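## Task

Put the blue wire down on the table apart from the others, with at least a hand's width of gap between it and every other wire. A wire left dangling over the table edge can count as failure.

## Robot and tools

Robot: two arms, left_arm and right_arm, each with a two-finger parallel gripper and a wrist camera. Left_arm stands on the +y side of the scene, right_arm on the -y side. These names do not match image sides.

Frames: the scene frame has its origin at table height, midway between the nominal arm bases, a little behind the near table edge; +x points out over the table, +z up. Each arm reports its gripper position (metres) and quaternion (wxyz) in its own base frame. The left base sits near (-0.005, +0.293, +0.021) m and the right near (+0.004, -0.338, +0.022) m, both nearly aligned with the scene axes. Fixed cameras and the table use the scene frame. The gripper's fingers point along its +z and open along its y; the reported point lies between the pads, about 1 cm behind the tips.

Command rows: every row holds 14 numbers, each in [-1, 1], covering both arms even when one stays still: dx, dy, dz, rx, ry, rz, opening for left_arm, then the same seven for right_arm. The first six per arm are an offset, not a pose: they count from that arm's Hand target as it stood when the action or move began, along that Hand target's own axes. 1.0 equals 0.6 m of travel or 180 degrees; rx, ry, rz form one rotation vector. Sending the same offset twice moves twice. All zeros re-requests the current Hand target. Opening is absolute: +1 fully open (0.093 m), -1 closed. A 0 opening is a real command, so repeat the present opening to leave a gripper unchanged.

Tools:
- execute_actions(actions, cameras): actions is a list of actions; each action is up to 15 rows, one per 1/30 s step; a short action keeps its last row for the remaining steps. Every row is measured from the action's start, not from the row before. An empty list returns state plus all camera images.
- move(target, speed, blend, opening_speed, grip_force, blocking, cameras): straight-line gripper paths toward one row or a list of up to 15 rows, all offsets from the same starting Hand targets. speed is in m/s, 0.002 to 2.9 (default 0.25); turning is capped at twice that in rad/s. blend (m) rounds corners in a list; 0 stops at each row. opening_speed (0.2 or more, per second on the -1..+1 scale) ramps the fingers. grip_force is newtons per pad, 10 to 50, one value or one per arm; it persists, and lower values close slowly. blocking=false returns after about 0.5 s while motion continues. Paths cap at 10 s and ignore obstacles and the other arm.
- wait(seconds 0 to 10, cameras): lets time pass with commands held.
- stop(cameras): brakes a running move.
- zoom_image(camera, region [x0, y0, x1, y1] in pixels, at most 504 by 504): closer look at the newest image of cam_head_left, cam_head_right, cam_high, cam_low, cam_left_wrist or cam_right_wrist (all 672x504).
- read_manual(section): licence texts only.
- finished_scene(scene): ends the current scene, given its number; call nothing after it in that reply.

Results: each arm's end_effector_position and quat, its Hand target (the last commanded pose after clipping, which the next offsets start from), grip_measured (+1 open, -1 closed; pads meet near -0.94; each mm of object width adds about 0.0208), Joint positions (ending with opening in metres), joint torques, velocities, motor temperatures. A move adds a "move:" line: done, off_target, moving, held or fault, plus limits such as paced (pose clipped) or held (steps withheld). Done means within 10 mm and 2 degrees; it says nothing about contact.

Behaviour: weight and friction often leave the gripper short, low or tilted, especially far out; small moves can fail or drift sideways. Check position and orientation after each move and correct with a further offset. Orientation commands are clipped to 40 degrees from the current one per step. Avoid passing near an arm's own base; go around it.

Gripping: to hold, keep sending the closing value; to release, send a value well above the object's width reading. A jump far below that reading briefly squeezes hard.

Avoid: dropping things or releasing moving parts, fast contacts, pressing past contact (faster and deeper means harder), arms or grippers touching each other, closing on the other gripper, hitting the bar, plate and rail near the bases (tops up to ~3 cm above the table), straining wrist camera cables, and anything leaving or hanging over the table edge. A stalled arm keeps pushing until you command its target back. Motors heat when holding loads, stretched out or pushing: 75 °C gives MOTOR HOT, 90 °C folds the arm and disables it, 100 °C drops it. Loose objects may occasionally get nudged by outside disturbances.

Each tool is called as name([rows], argument=value, ...), one row to a line, values as JSON.

## Session

execute_actions(actions=[])

Scene clock: 0.00 s.
left_arm: end_effector_position=(+0.3709, -0.3608, +0.2279) grip_measured=-0.929 end_effector_quat_wxyz=(+0.436, +0.522, +0.567, -0.466) | right_arm: end_effector_position=(+0.3754, +0.0000, +0.4000) grip_measured=+1.000 end_effector_quat_wxyz=(+0.704, +0.000, +0.710, +0.000)
Joint positions: left_arm=[-0.486 1.914 1.37 0.163 1.045 0.258 0.001] | right_arm=[0 1.047 1.047 -0.009 0 0 0.093]
Joint velocities: within noise
Joint torques (N m): no reading
Motor temperatures (°C): left_arm=[22 23 25 19 19 21 21] | right_arm=[19 26 24 22 18 21 19]
Heat: left arm: 25 °C; right arm: 26 °C.
Hand target: left_arm +0.3724, -0.3598, +0.2365; +0.444, +0.523, +0.562, -0.463 | right_arm +0.3733, +0.0001, +0.4084; +0.712, +0.000, +0.702, +0.000
Tool commands: left_gripper/opening=-0.935496 right_gripper/opening=+1.0
camera_calibration:
cam_left_wrist: T_world_to_cam=[[-0.994057, -0.0311836, 0.104299, 0.332021], [-0.102516, 0.590485, -0.800511, 0.473672], [-0.0366244, -0.806446, -0.590173, -0.0580987], [0, 0, 0, 1]] pos_world=[0.376479, -0.316196, 0.310261]
cam_right_wrist: T_world_to_cam=[[0.028648, -0.999535, 0.0104026, -0.0122418], [-0.472777, -0.0227182, -0.880889, 0.563785], [0.880717, 0.0203176, -0.473208, -0.0514758], [0, 0, 0, 1]] pos_world=[0.31223, 0.00161791, 0.472401]

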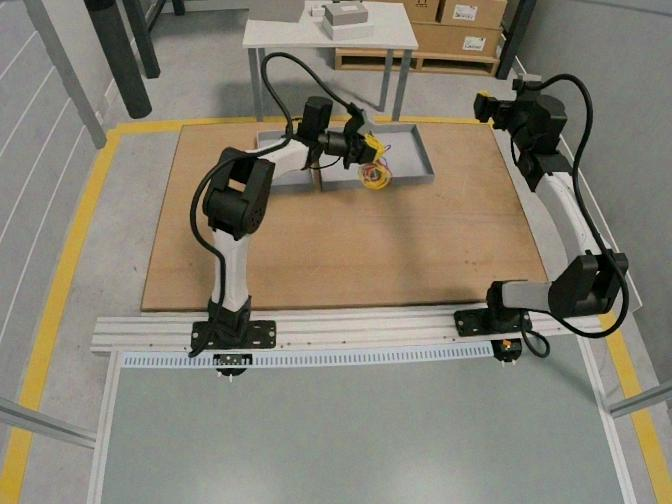

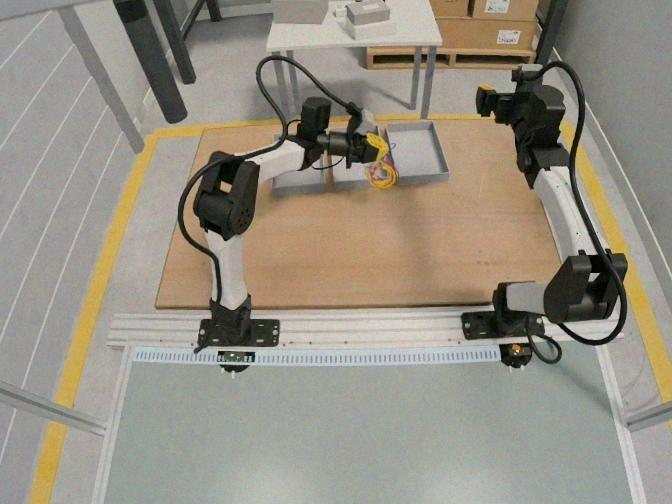

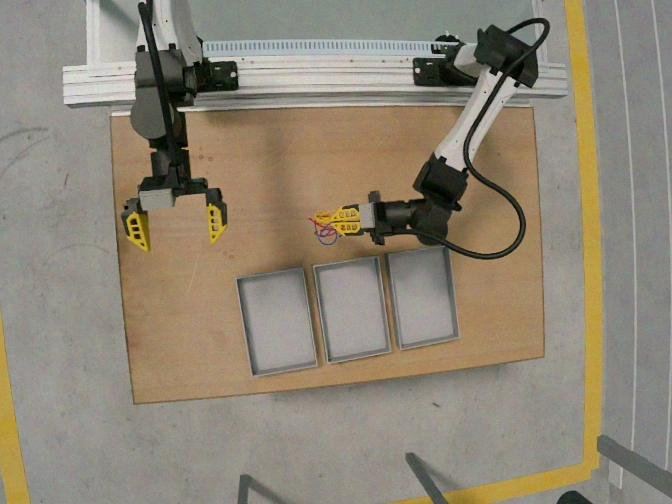

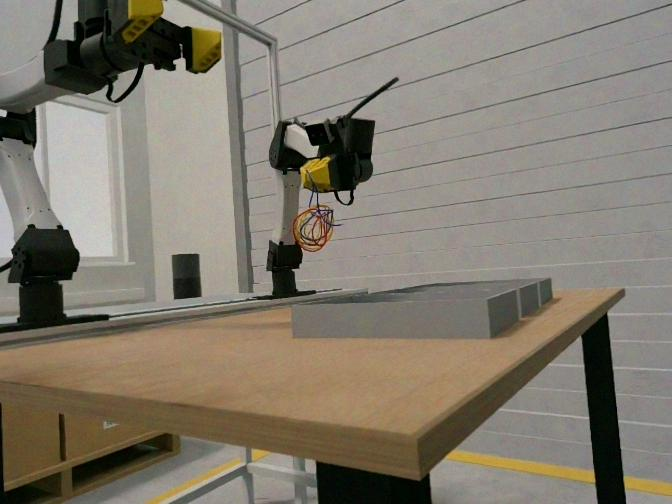

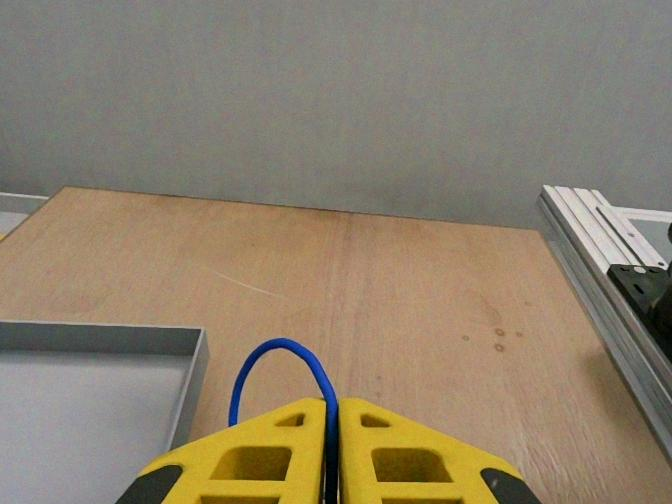

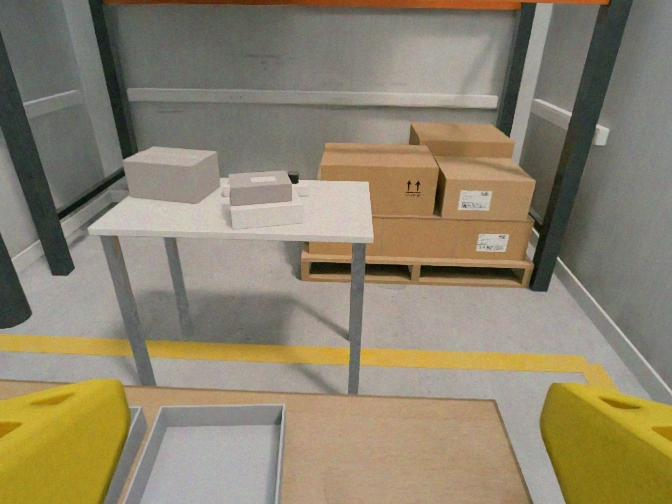

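zoom_image(camera="cam_low", region=[270, 140, 370, 270])

zoom_image(camera="cam_high", region=[280, 180, 380, 260])

zoom_image(camera="cam_head_right", region=[330, 110, 430, 200])

zoom_image(camera="cam_left_wrist", region=[180, 310, 500, 504])

Scaled by 3.877 from the camera's 672x504 image, which has a finer 960x720 frame.

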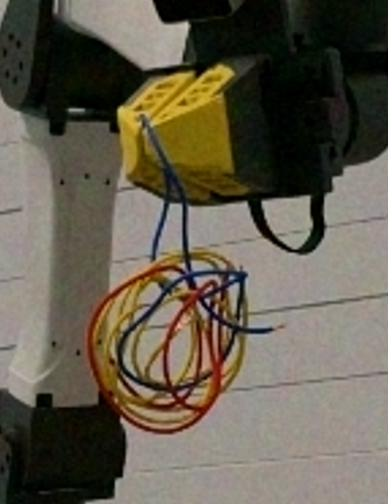

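Scaled by 5.040 from the camera's 672x504 image, which has a finer 960x720 frame.

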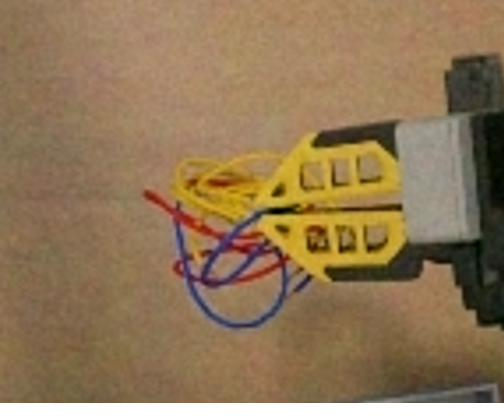

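Scaled by 5.040 from the camera's 672x504 image, which has a finer 960x720 frame.

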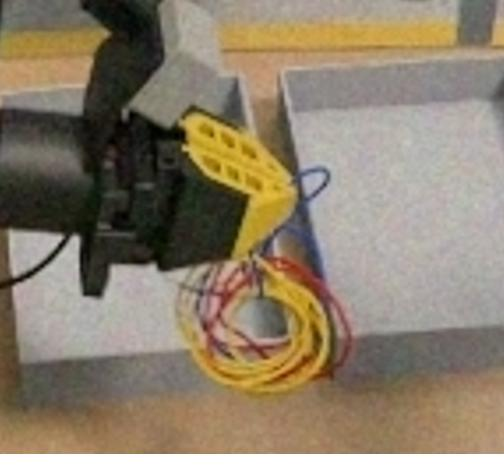

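Scaled by 1.575 from the camera's 672x504 image, which has a finer 960x720 frame.

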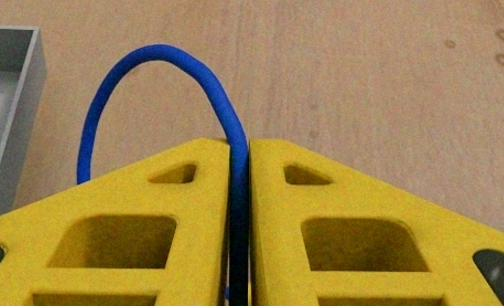

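move([
  [0,0,0,0,0,0,-0.9355,0.35,0.1,0,-0.5,0,0,0.3],
  [0,0,0,0,0,0,-0.9355,0.485,0.25,0,-0.5,0,0,0.3],
], blend=0.05, speed=0.4, cameras=["all"])

zoom_image(camera="cam_low", region=[210, 130, 370, 290])

zoom_image(camera="cam_high", region=[240, 160, 380, 280])

zoom_image(camera="cam_head_right", region=[340, 100, 480, 220])

Scene clock: 59.23 s.
left_arm: end_effector_position=(+0.3709, -0.3608, +0.2279) grip_measured=-0.929 end_effector_quat_wxyz=(+0.436, +0.522, +0.567, -0.466) | right_arm: end_effector_position=(+0.3721, +0.1512, +0.1127) grip_measured=+0.302 end_effector_quat_wxyz=(+0.502, -0.474, +0.529, +0.494)
Joint positions: left_arm=[-0.486 1.914 1.37 0.163 1.045 0.258 0.001] | right_arm=[-0.047 2.056 0.89 0.728 -1.552 -0.392 0.06]
Joint torques (N m): left_arm=[0.01 -9.84 7.87 1.72 0.27 0.18] | right_arm=[-0.06 -10.13 6.99 1.68 -0.31 -0.35]
Motor temperatures (°C): left_arm=[22 32 33 25 19 21 21] | right_arm=[19 28 33 32 18 21 19]
Heat: left arm: 33 °C; right arm: 33 °C.
Hand target: left_arm +0.3724, -0.3598, +0.2365; +0.444, +0.523, +0.562, -0.463 | right_arm +0.3774, +0.1500, +0.1174; +0.503, -0.503, +0.497, +0.497
Off the commanded pose: left_arm 0.009 m, 1 deg | right_arm 0.007 m, 5 deg.
joint sent to its limit (right arm) — joint 5 (wrist yaw), lower limit. The joint targets are off in orientation, not in position.
move: off_target (right_arm); blend cut to 0 m at target 1
camera_calibration:
cam_left_wrist: T_world_to_cam=[[-0.994057, -0.0311836, 0.104299, 0.332021], [-0.102516, 0.590485, -0.800511, 0.473672], [-0.0366244, -0.806446, -0.590173, -0.0580987], [0, 0, 0, 1]] pos_world=[0.376479, -0.316196, 0.310261]
cam_right_wrist: T_world_to_cam=[[0.99872, -0.0353533, -0.0361803, -0.35947], [-0.0485629, -0.469868, -0.8814, 0.222477], [0.0141604, 0.882028, -0.470983, 0.00429186], [0, 0, 0, 1]] pos_world=[0.369753, 0.088041, 0.185107]

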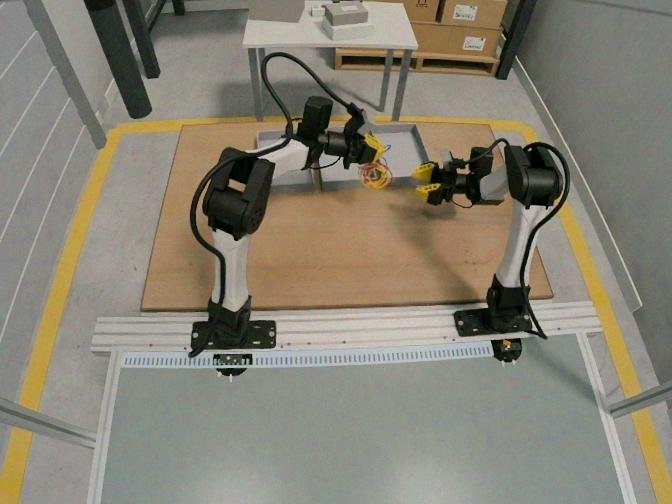

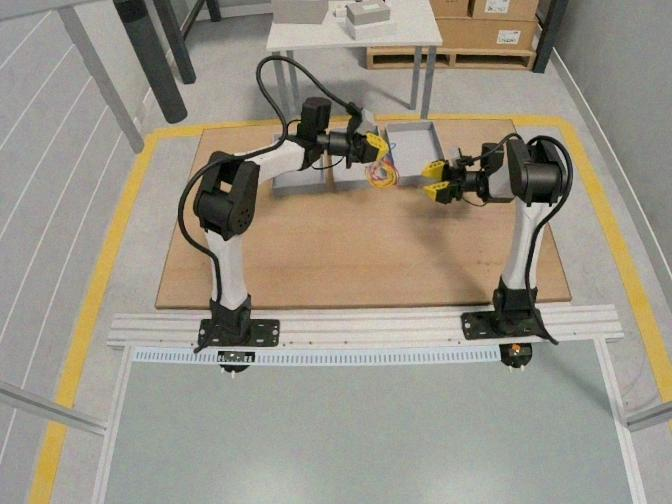

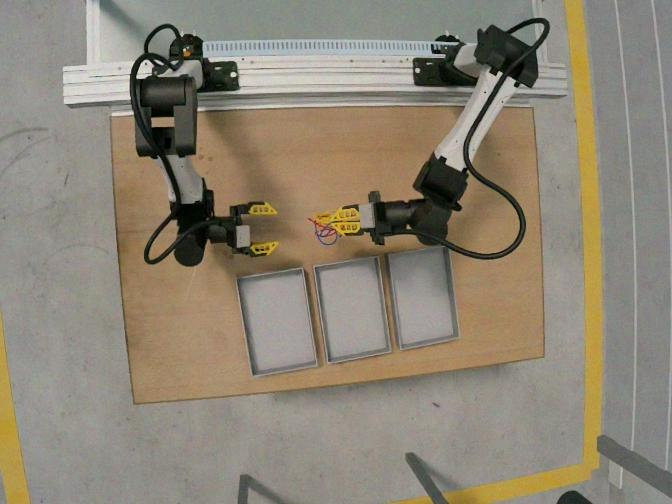

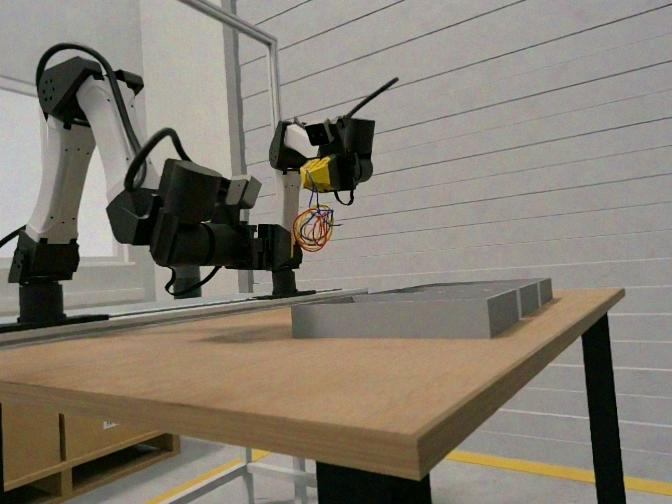

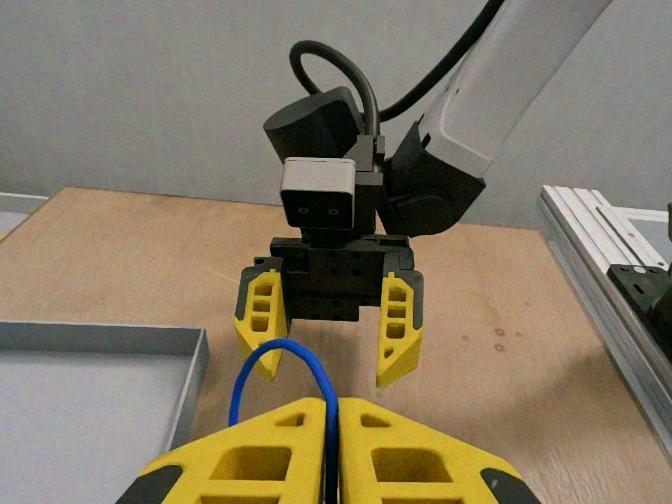

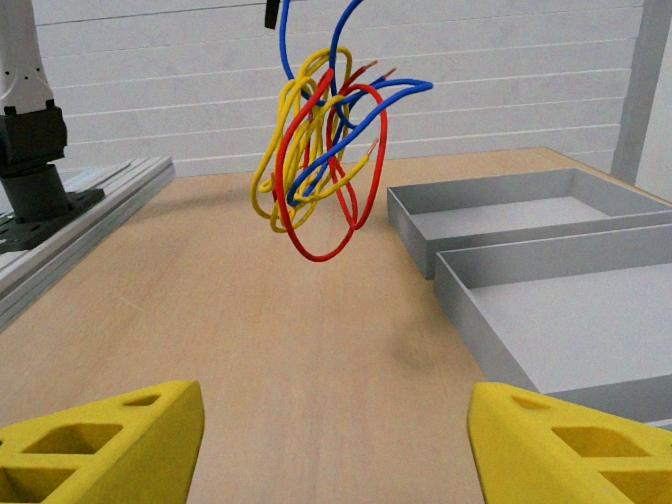

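Scaled by 3.150 from the camera's 672x504 image, which has a finer 960x720 frame.

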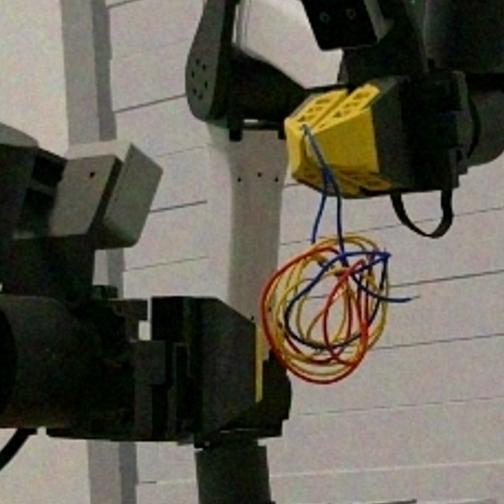

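Scaled by 3.600 from the camera's 672x504 image, which has a finer 960x720 frame.

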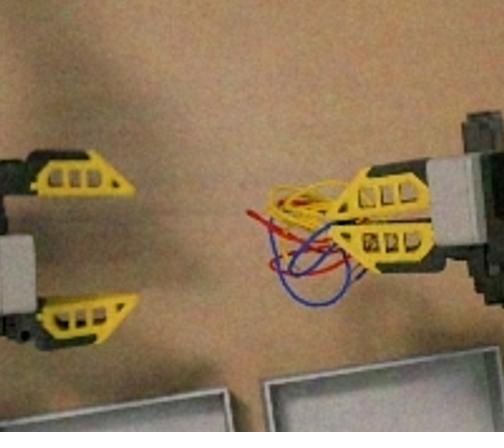

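Scaled by 3.600 from the camera's 672x504 image, which has a finer 960x720 frame.

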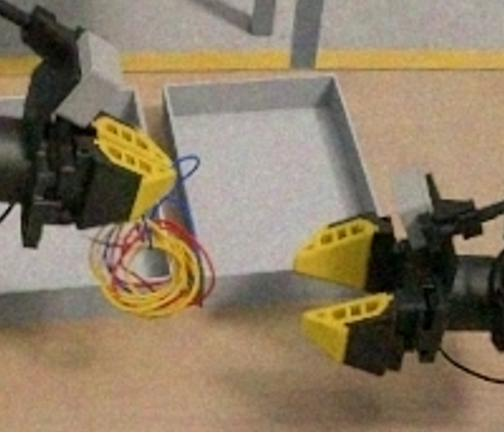

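move(target=[0,0,0,0,0,0,-0.9355,0.025,0.015,0.17,0,0,0,0.8], speed=0.12, cameras=["cam_high","cam_low","cam_right_wrist","cam_left_wrist","cam_head_right"])

zoom_image(camera="cam_low", region=[210, 130, 370, 290])

zoom_image(camera="cam_head_right", region=[340, 100, 480, 220])

zoom_image(camera="cam_high", region=[240, 160, 380, 280])

Scene clock: 79.63 s.
left_arm: end_effector_position=(+0.3709, -0.3608, +0.2279) grip_measured=-0.929 end_effector_quat_wxyz=(+0.436, +0.522, +0.567, -0.466) | right_arm: end_effector_position=(+0.3623, +0.2500, +0.1013) grip_measured=+0.799 end_effector_quat_wxyz=(+0.489, -0.500, +0.506, +0.505)
Joint positions: left_arm=[-0.486 1.914 1.37 0.163 1.045 0.258 0.001] | right_arm=[0.221 2.2 0.903 1.244 -1.361 -0.03 0.084]
Joint torques (N m): left_arm=[0.01 -9.84 7.86 1.71 0.26 0.18] | right_arm=[0.58 -9.58 6.46 2.01 0.1 -0.13]
Heat: left arm: 34 °C; right arm: 32 °C.
Hand target: left_arm +0.3724, -0.3598, +0.2365; +0.444, +0.523, +0.562, -0.463 | right_arm +0.3686, +0.2521, +0.1023; +0.504, -0.504, +0.496, +0.496
Off the commanded pose: left_arm 0.009 m, 1 deg | right_arm 0.007 m, 2 deg.
move: done
camera_calibration:
cam_left_wrist: T_world_to_cam=[[-0.994057, -0.0311836, 0.104299, 0.332021], [-0.102516, 0.590485, -0.800511, 0.473672], [-0.0366244, -0.806446, -0.590173, -0.0580987], [0, 0, 0, 1]] pos_world=[0.376479, -0.316196, 0.310261]
cam_right_wrist: T_world_to_cam=[[0.999158, 0.0391459, -0.0123061, -0.367817], [0.00776198, -0.474779, -0.880071, 0.239035], [-0.0402938, 0.879234, -0.474683, -0.0672696], [0, 0, 0, 1]] pos_world=[0.362942, 0.187033, 0.173909]
Images, in order (width x height): cam_head_right 672x504, cam_high 672x504, cam_low 672x504, cam_left_wrist 672x504, cam_right_wrist 672x504.

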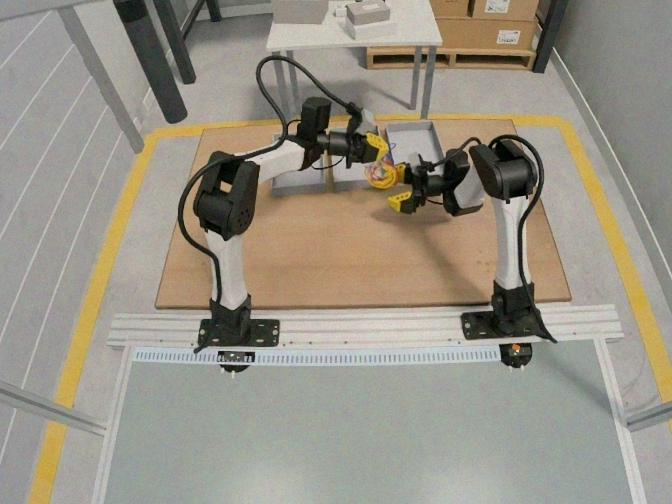

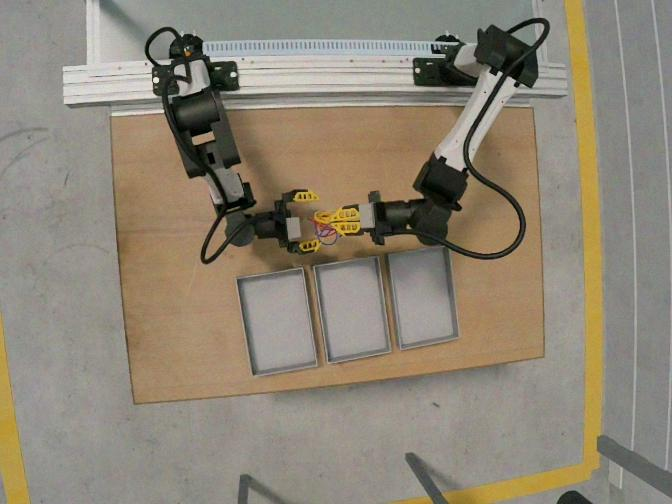

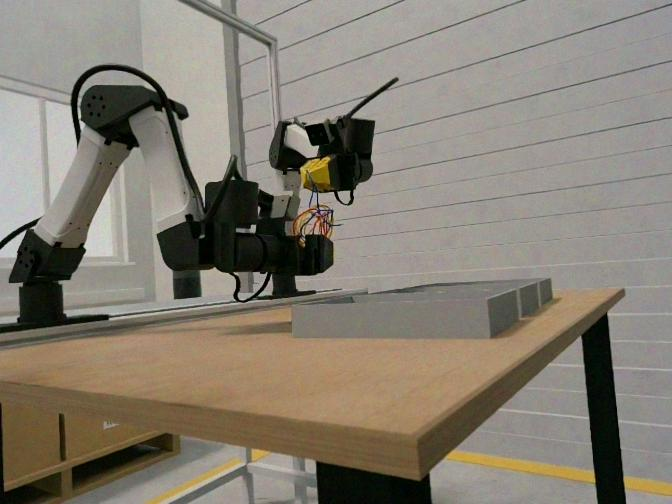

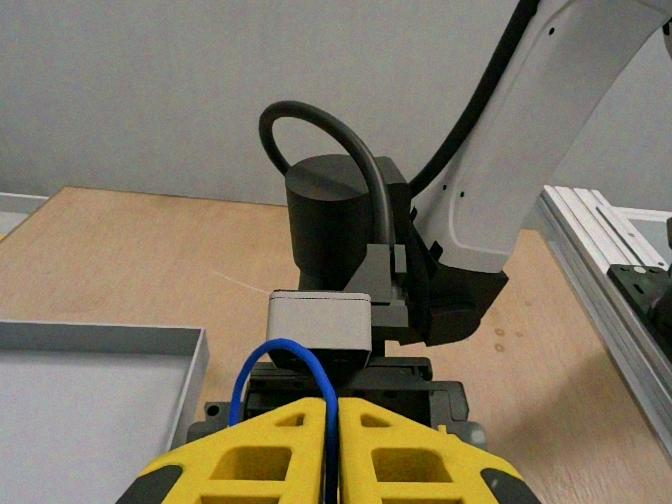

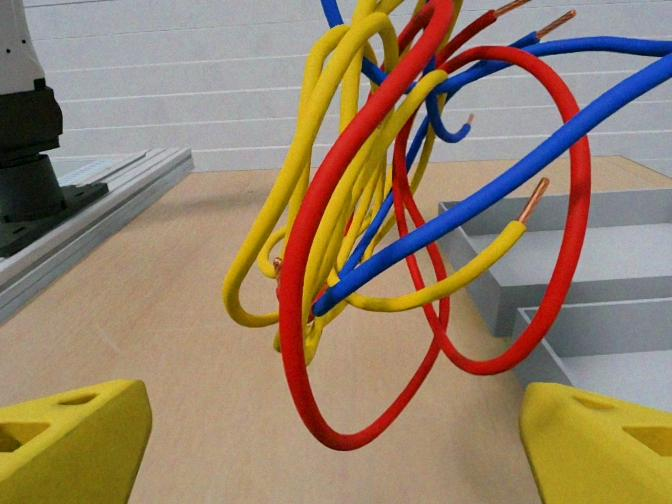

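Scaled by 3.150 from the camera's 672x504 image, which has a finer 960x720 frame.

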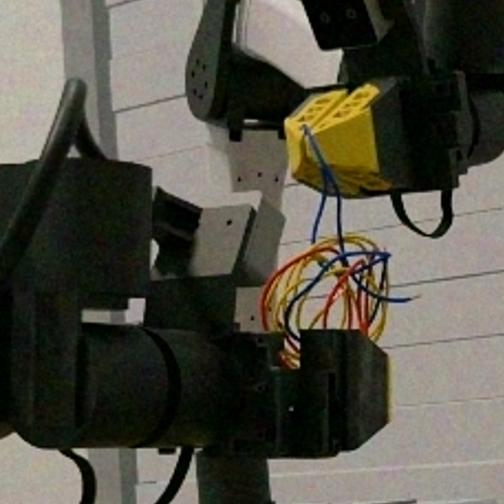

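Scaled by 3.600 from the camera's 672x504 image, which has a finer 960x720 frame.

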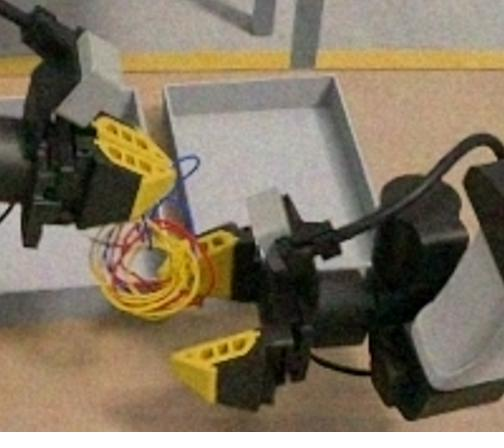

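Scaled by 3.600 from the camera's 672x504 image, which has a finer 960x720 frame.

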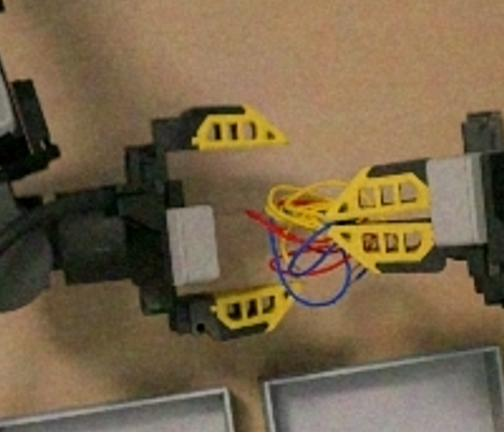

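move([
  [0,0,0,0,0,0,-0.9355,0.005,0,0.026,0,0,0,0.8],
  [0,0,0,0,0,0,-0.9355,0.005,0,0.026,0,0,0,-1],
], speed=0.1, opening_speed=1.2, cameras=["cam_high","cam_low","cam_right_wrist","cam_head_right"])

zoom_image(camera="cam_low", region=[250, 150, 370, 270])

zoom_image(camera="cam_head_right", region=[340, 120, 440, 220])

Scene clock: 102.77 s.
left_arm: end_effector_position=(+0.3709, -0.3608, +0.2279) grip_measured=-0.929 end_effector_quat_wxyz=(+0.436, +0.522, +0.567, -0.466) | right_arm: end_effector_position=(+0.3638, +0.2634, +0.0977) grip_measured=-0.983 end_effector_quat_wxyz=(+0.490, -0.497, +0.508, +0.505)
Joint positions: left_arm=[-0.486 1.914 1.37 0.163 1.045 0.258 0.001] | right_arm=[0.255 2.223 0.919 1.259 -1.32 -0.017 0]
Joint torques (N m): left_arm=[0.02 -9.84 7.86 1.72 0.27 0.18] | right_arm=[0.85 -9.74 6.45 2.12 0.04 -0.04]
Motor temperatures (°C): left_arm=[22 35 35 26 19 21 21] | right_arm=[19 34 32 32 18 21 19]
Heat: left arm: 35 °C; right arm: 34 °C.
Hand target: left_arm +0.3724, -0.3598, +0.2365; +0.444, +0.523, +0.562, -0.463 | right_arm +0.3686, +0.2677, +0.0993; +0.503, -0.504, +0.496, +0.497
Off the commanded pose: left_arm 0.009 m, 1 deg | right_arm 0.007 m, 2 deg.
move: done
camera_calibration:
cam_right_wrist: T_world_to_cam=[[0.999342, 0.0326014, -0.0158766, -0.367924], [0.00150444, -0.474731, -0.880129, 0.244451], [-0.0362306, 0.879527, -0.474468, -0.0821923], [0, 0, 0, 1]] pos_world=[0.364336, 0.200334, 0.17031]
Images, in order (width x height): cam_head_right 672x504, cam_high 672x504, cam_low 672x504, cam_right_wrist 672x504.

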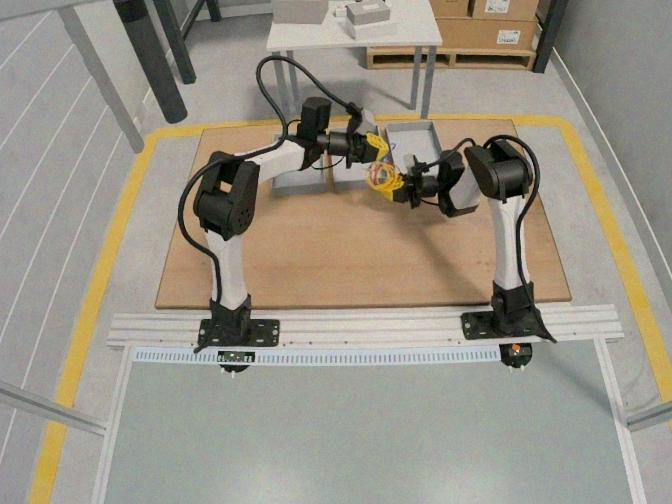

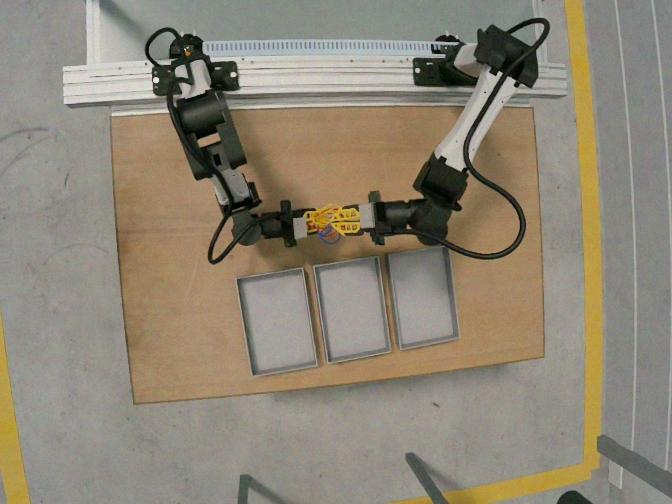

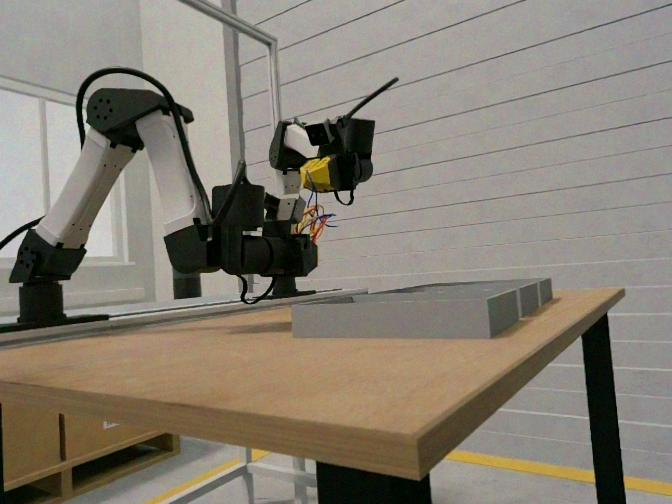

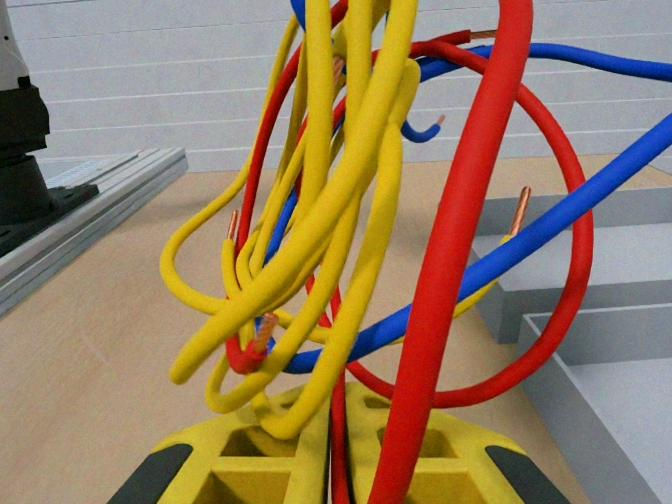

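Scaled by 4.200 from the camera's 672x504 image, which has a finer 960x720 frame.

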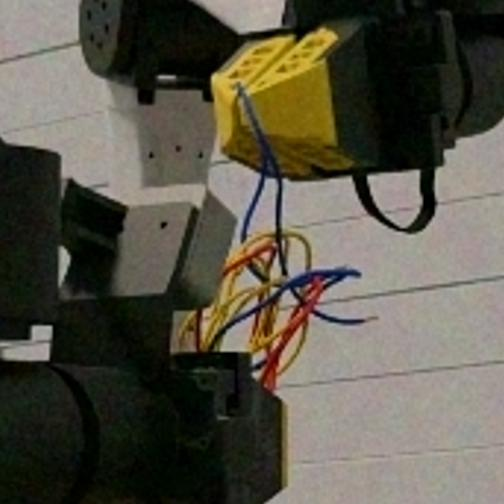

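Scaled by 5.040 from the camera's 672x504 image, which has a finer 960x720 frame.

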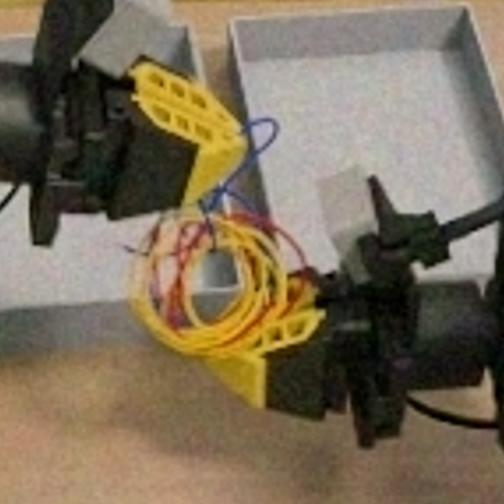

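move([
  [0,0,0,0,0,0,-0.9355,0,0,0,0,0,0,0.8],
  [0,0,0,0,0,0,-0.9355,-0.015,0.01,0.008,0,0,0,0.8],
], speed=0.1, opening_speed=1.5, cameras=["cam_right_wrist"])

Scene clock: 112.43 s.
left_arm: end_effector_position=(+0.3709, -0.3608, +0.2279) grip_measured=-0.929 end_effector_quat_wxyz=(+0.436, +0.522, +0.567, -0.466) | right_arm: end_effector_position=(+0.3620, +0.2692, +0.0976) grip_measured=+0.799 end_effector_quat_wxyz=(+0.487, -0.496, +0.510, +0.507)
Joint positions: left_arm=[-0.486 1.914 1.37 0.163 1.045 0.258 0.001] | right_arm=[0.271 2.223 0.919 1.259 -1.305 -0.01 0.084]
Joint torques (N m): left_arm=[0.01 -9.83 7.86 1.71 0.27 0.18] | right_arm=[1.1 -13.56 4.51 2.03 0.07 -0.09]
Heat: left arm: 35 °C; right arm: 34 °C.
Hand target: left_arm +0.3724, -0.3598, +0.2365; +0.444, +0.523, +0.562, -0.463 | right_arm +0.3624, +0.2725, +0.1082; +0.503, -0.504, +0.496, +0.497
Off the commanded pose: left_arm 0.009 m, 1 deg | right_arm 0.011 m, 3 deg.
move: off_target (right_arm)
camera_calibration:
cam_right_wrist: T_world_to_cam=[[0.999167, 0.0339726, -0.0225934, -0.365909], [-0.003735, -0.475279, -0.879827, 0.249132], [-0.0406282, 0.879179, -0.474756, -0.085758], [0, 0, 0, 1]] pos_world=[0.363051, 0.206235, 0.170212]
Images, in order (width x height): cam_right_wrist 672x504.

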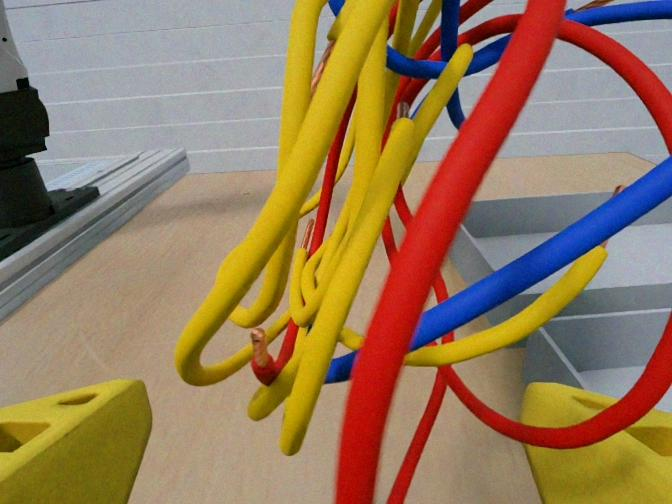

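move([
  [0,0,0,0,0,0,-0.9355,-0.02,0,-0.025,0,0,0,0.8],
  [0,0,0,0,0,0,-0.9355,-0.01,0,-0.025,0,0,0,-1],
], speed=0.1, opening_speed=1.2, cameras=["cam_low","cam_right_wrist","cam_head_right"])

zoom_image(camera="cam_low", region=[250, 150, 370, 270])

zoom_image(camera="cam_head_right", region=[340, 120, 440, 220])

Scene clock: 123.83 s.
left_arm: end_effector_position=(+0.3709, -0.3608, +0.2279) grip_measured=-0.929 end_effector_quat_wxyz=(+0.436, +0.522, +0.567, -0.466) | right_arm: end_effector_position=(+0.3656, +0.2604, +0.1105) grip_measured=-0.980 end_effector_quat_wxyz=(+0.497, -0.499, +0.503, +0.501)
Joint positions: left_arm=[-0.486 1.914 1.37 0.163 1.045 0.258 0.001] | right_arm=[0.246 2.189 0.919 1.254 -1.324 -0.008 0]
Joint torques (N m): left_arm=[0.01 -9.83 7.87 1.72 0.27 0.18] | right_arm=[-0.13 -12.92 3.29 1.92 -0.16 -0.12]
Heat: left arm: 36 °C; right arm: 37 °C.
Hand target: left_arm +0.3724, -0.3598, +0.2365; +0.444, +0.523, +0.562, -0.463 | right_arm +0.3624, +0.2575, +0.1142; +0.504, -0.504, +0.496, +0.496
Off the commanded pose: left_arm 0.009 m, 1 deg | right_arm 0.006 m, 1 deg.
move: done
camera_calibration:
cam_right_wrist: T_world_to_cam=[[0.999594, 0.0283449, 0.00289555, -0.370455], [0.0158408, -0.468391, -0.883379, 0.247803], [-0.023683, 0.883067, -0.46865, -0.079555], [0, 0, 0, 1]] pos_world=[0.364495, 0.196822, 0.182693]
Images, in order (width x height): cam_head_right 672x504, cam_low 672x504, cam_right_wrist 672x504.

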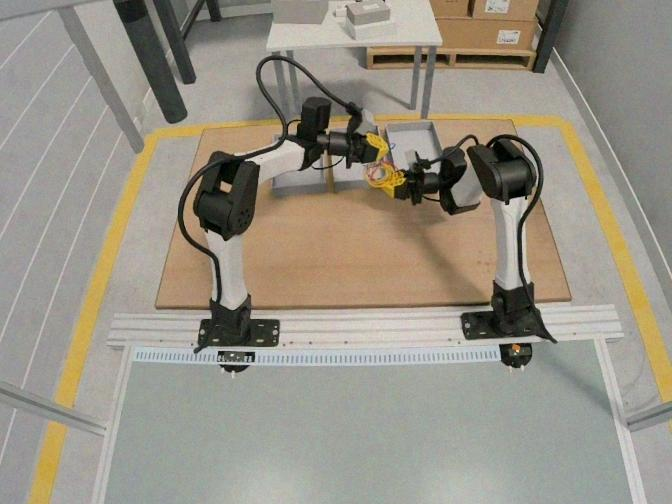

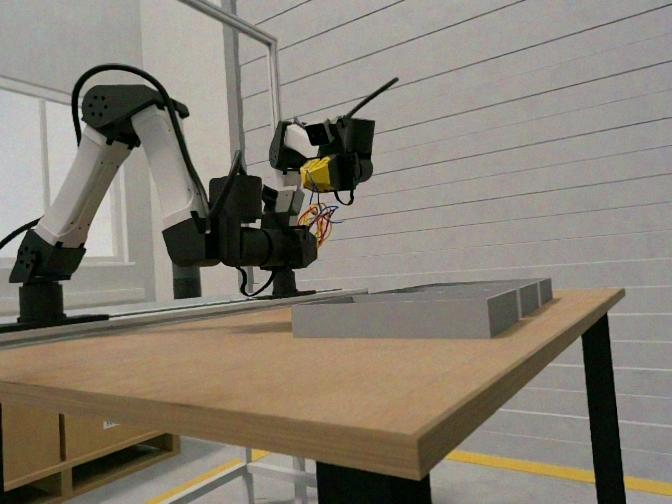

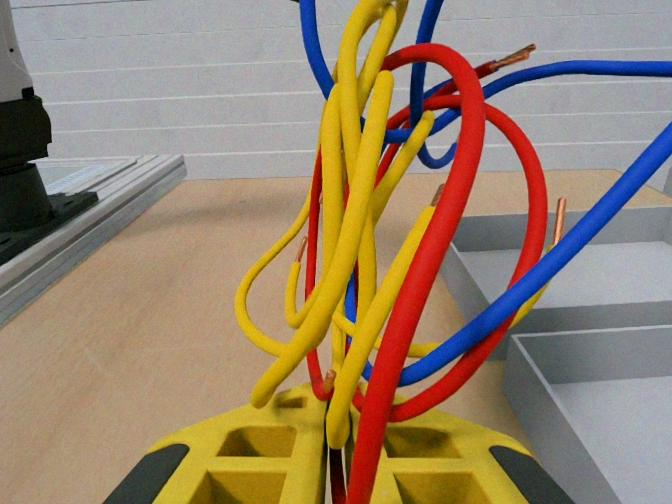

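Scaled by 4.200 from the camera's 672x504 image, which has a finer 960x720 frame.

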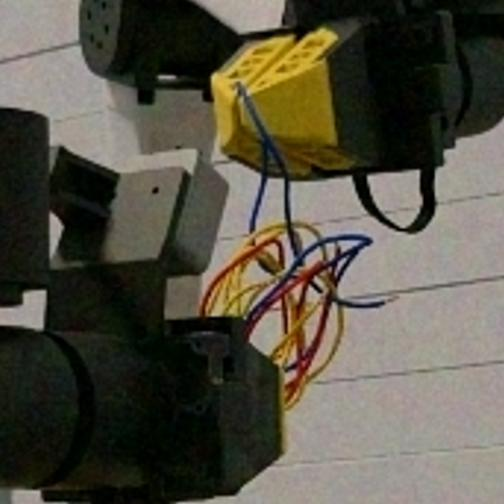

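Scaled by 5.040 from the camera's 672x504 image, which has a finer 960x720 frame.

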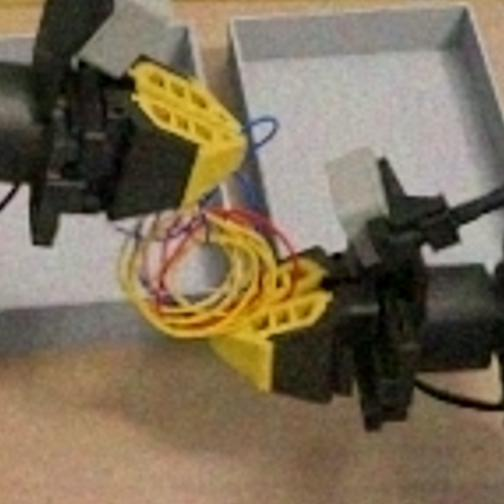

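move(target=[-0.2,-0.015,-0.04,0,0,0,-0.9355,0,0,0,0,0,0,-1], speed=0.08, cameras=["cam_low","cam_right_wrist","cam_head_right"])

zoom_image(camera="cam_low", region=[240, 80, 380, 270])

zoom_image(camera="cam_head_right", region=[340, 70, 460, 220])

Scene clock: 132.60 s.
left_arm: end_effector_position=(+0.3720, -0.3607, +0.3182) grip_measured=-0.929 end_effector_quat_wxyz=(+0.401, +0.509, +0.597, -0.473) | right_arm: end_effector_position=(+0.3655, +0.2604, +0.1131) grip_measured=-0.980 end_effector_quat_wxyz=(+0.504, -0.503, +0.496, +0.497)
Joint positions: left_arm=[-0.486 1.897 1.765 -0.34 1.039 0.253 0.001] | right_arm=[0.246 2.189 0.919 1.276 -1.325 -0.008 0]
Joint torques (N m): left_arm=[0.18 -12.01 11.04 1.98 0.41 0.27] | right_arm=[-0.14 -12.98 3.17 1.68 -0.07 -0.13]
Motor temperatures (°C): left_arm=[22 36 36 27 19 21 21] | right_arm=[19 39 30 31 18 21 19]
Heat: left arm: 36 °C; right arm: 39 °C.
Hand target: left_arm +0.3701, -0.3575, +0.3592; +0.444, +0.523, +0.562, -0.463 | right_arm +0.3624, +0.2575, +0.1142; +0.504, -0.504, +0.496, +0.496
Off the commanded pose: left_arm 0.041 m, 7 deg | right_arm 0.004 m, 0 deg.
move: off_target (left_arm)
camera_calibration:
cam_right_wrist: T_world_to_cam=[[0.999289, 0.0286715, 0.0244765, -0.372856], [0.0349865, -0.463548, -0.885381, 0.242036], [-0.0140391, 0.885608, -0.464222, -0.0830233], [0, 0, 0, 1]] pos_world=[0.362958, 0.196412, 0.184879]
Images, in order (width x height): cam_head_right 672x504, cam_low 672x504, cam_right_wrist 672x504.

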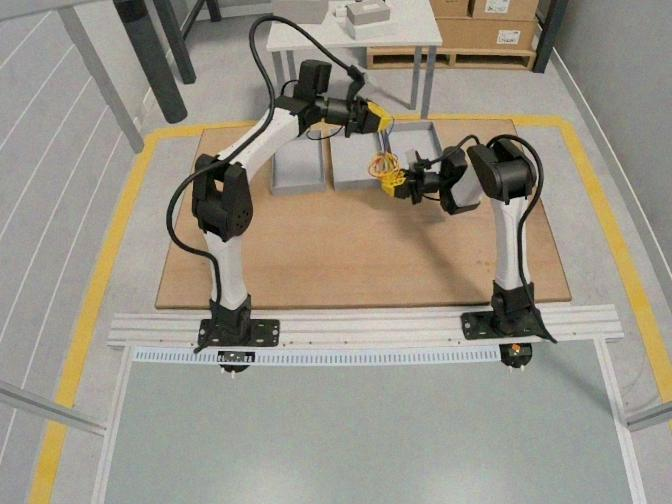

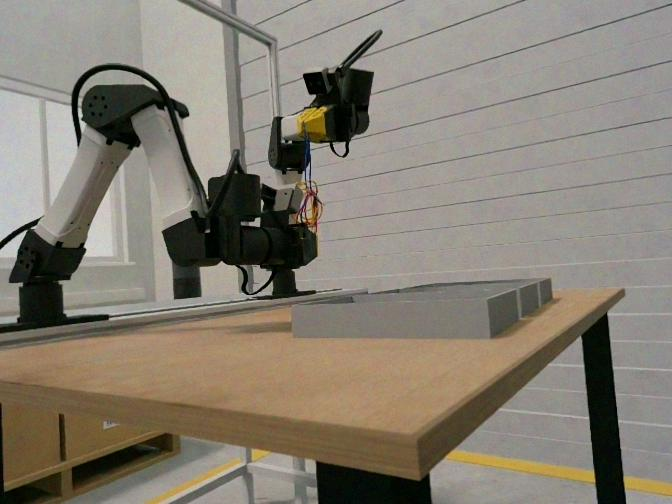

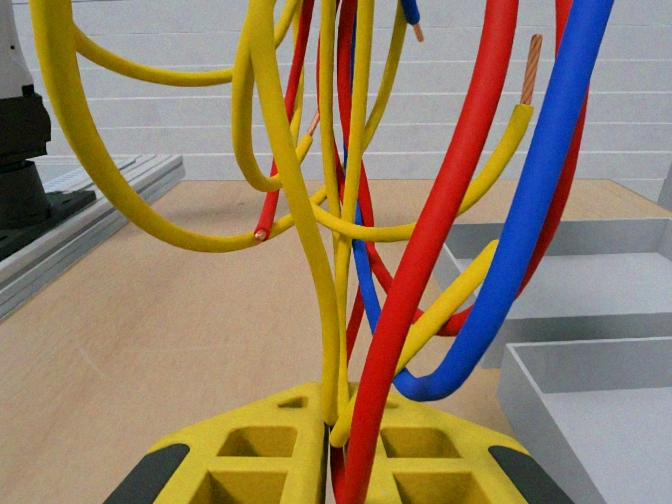

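Scaled by 2.653 from the camera's 672x504 image, which has a finer 960x720 frame.

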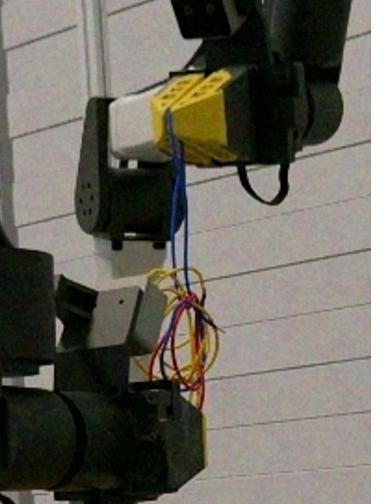

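Scaled by 3.360 from the camera's 672x504 image, which has a finer 960x720 frame.

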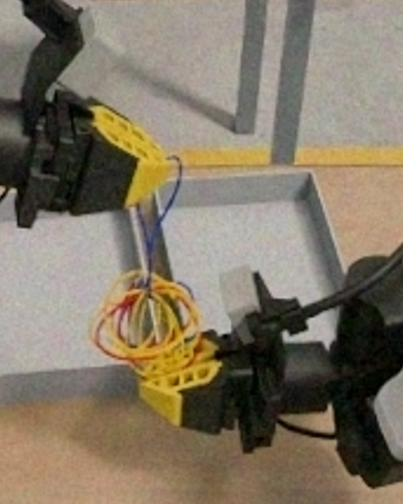

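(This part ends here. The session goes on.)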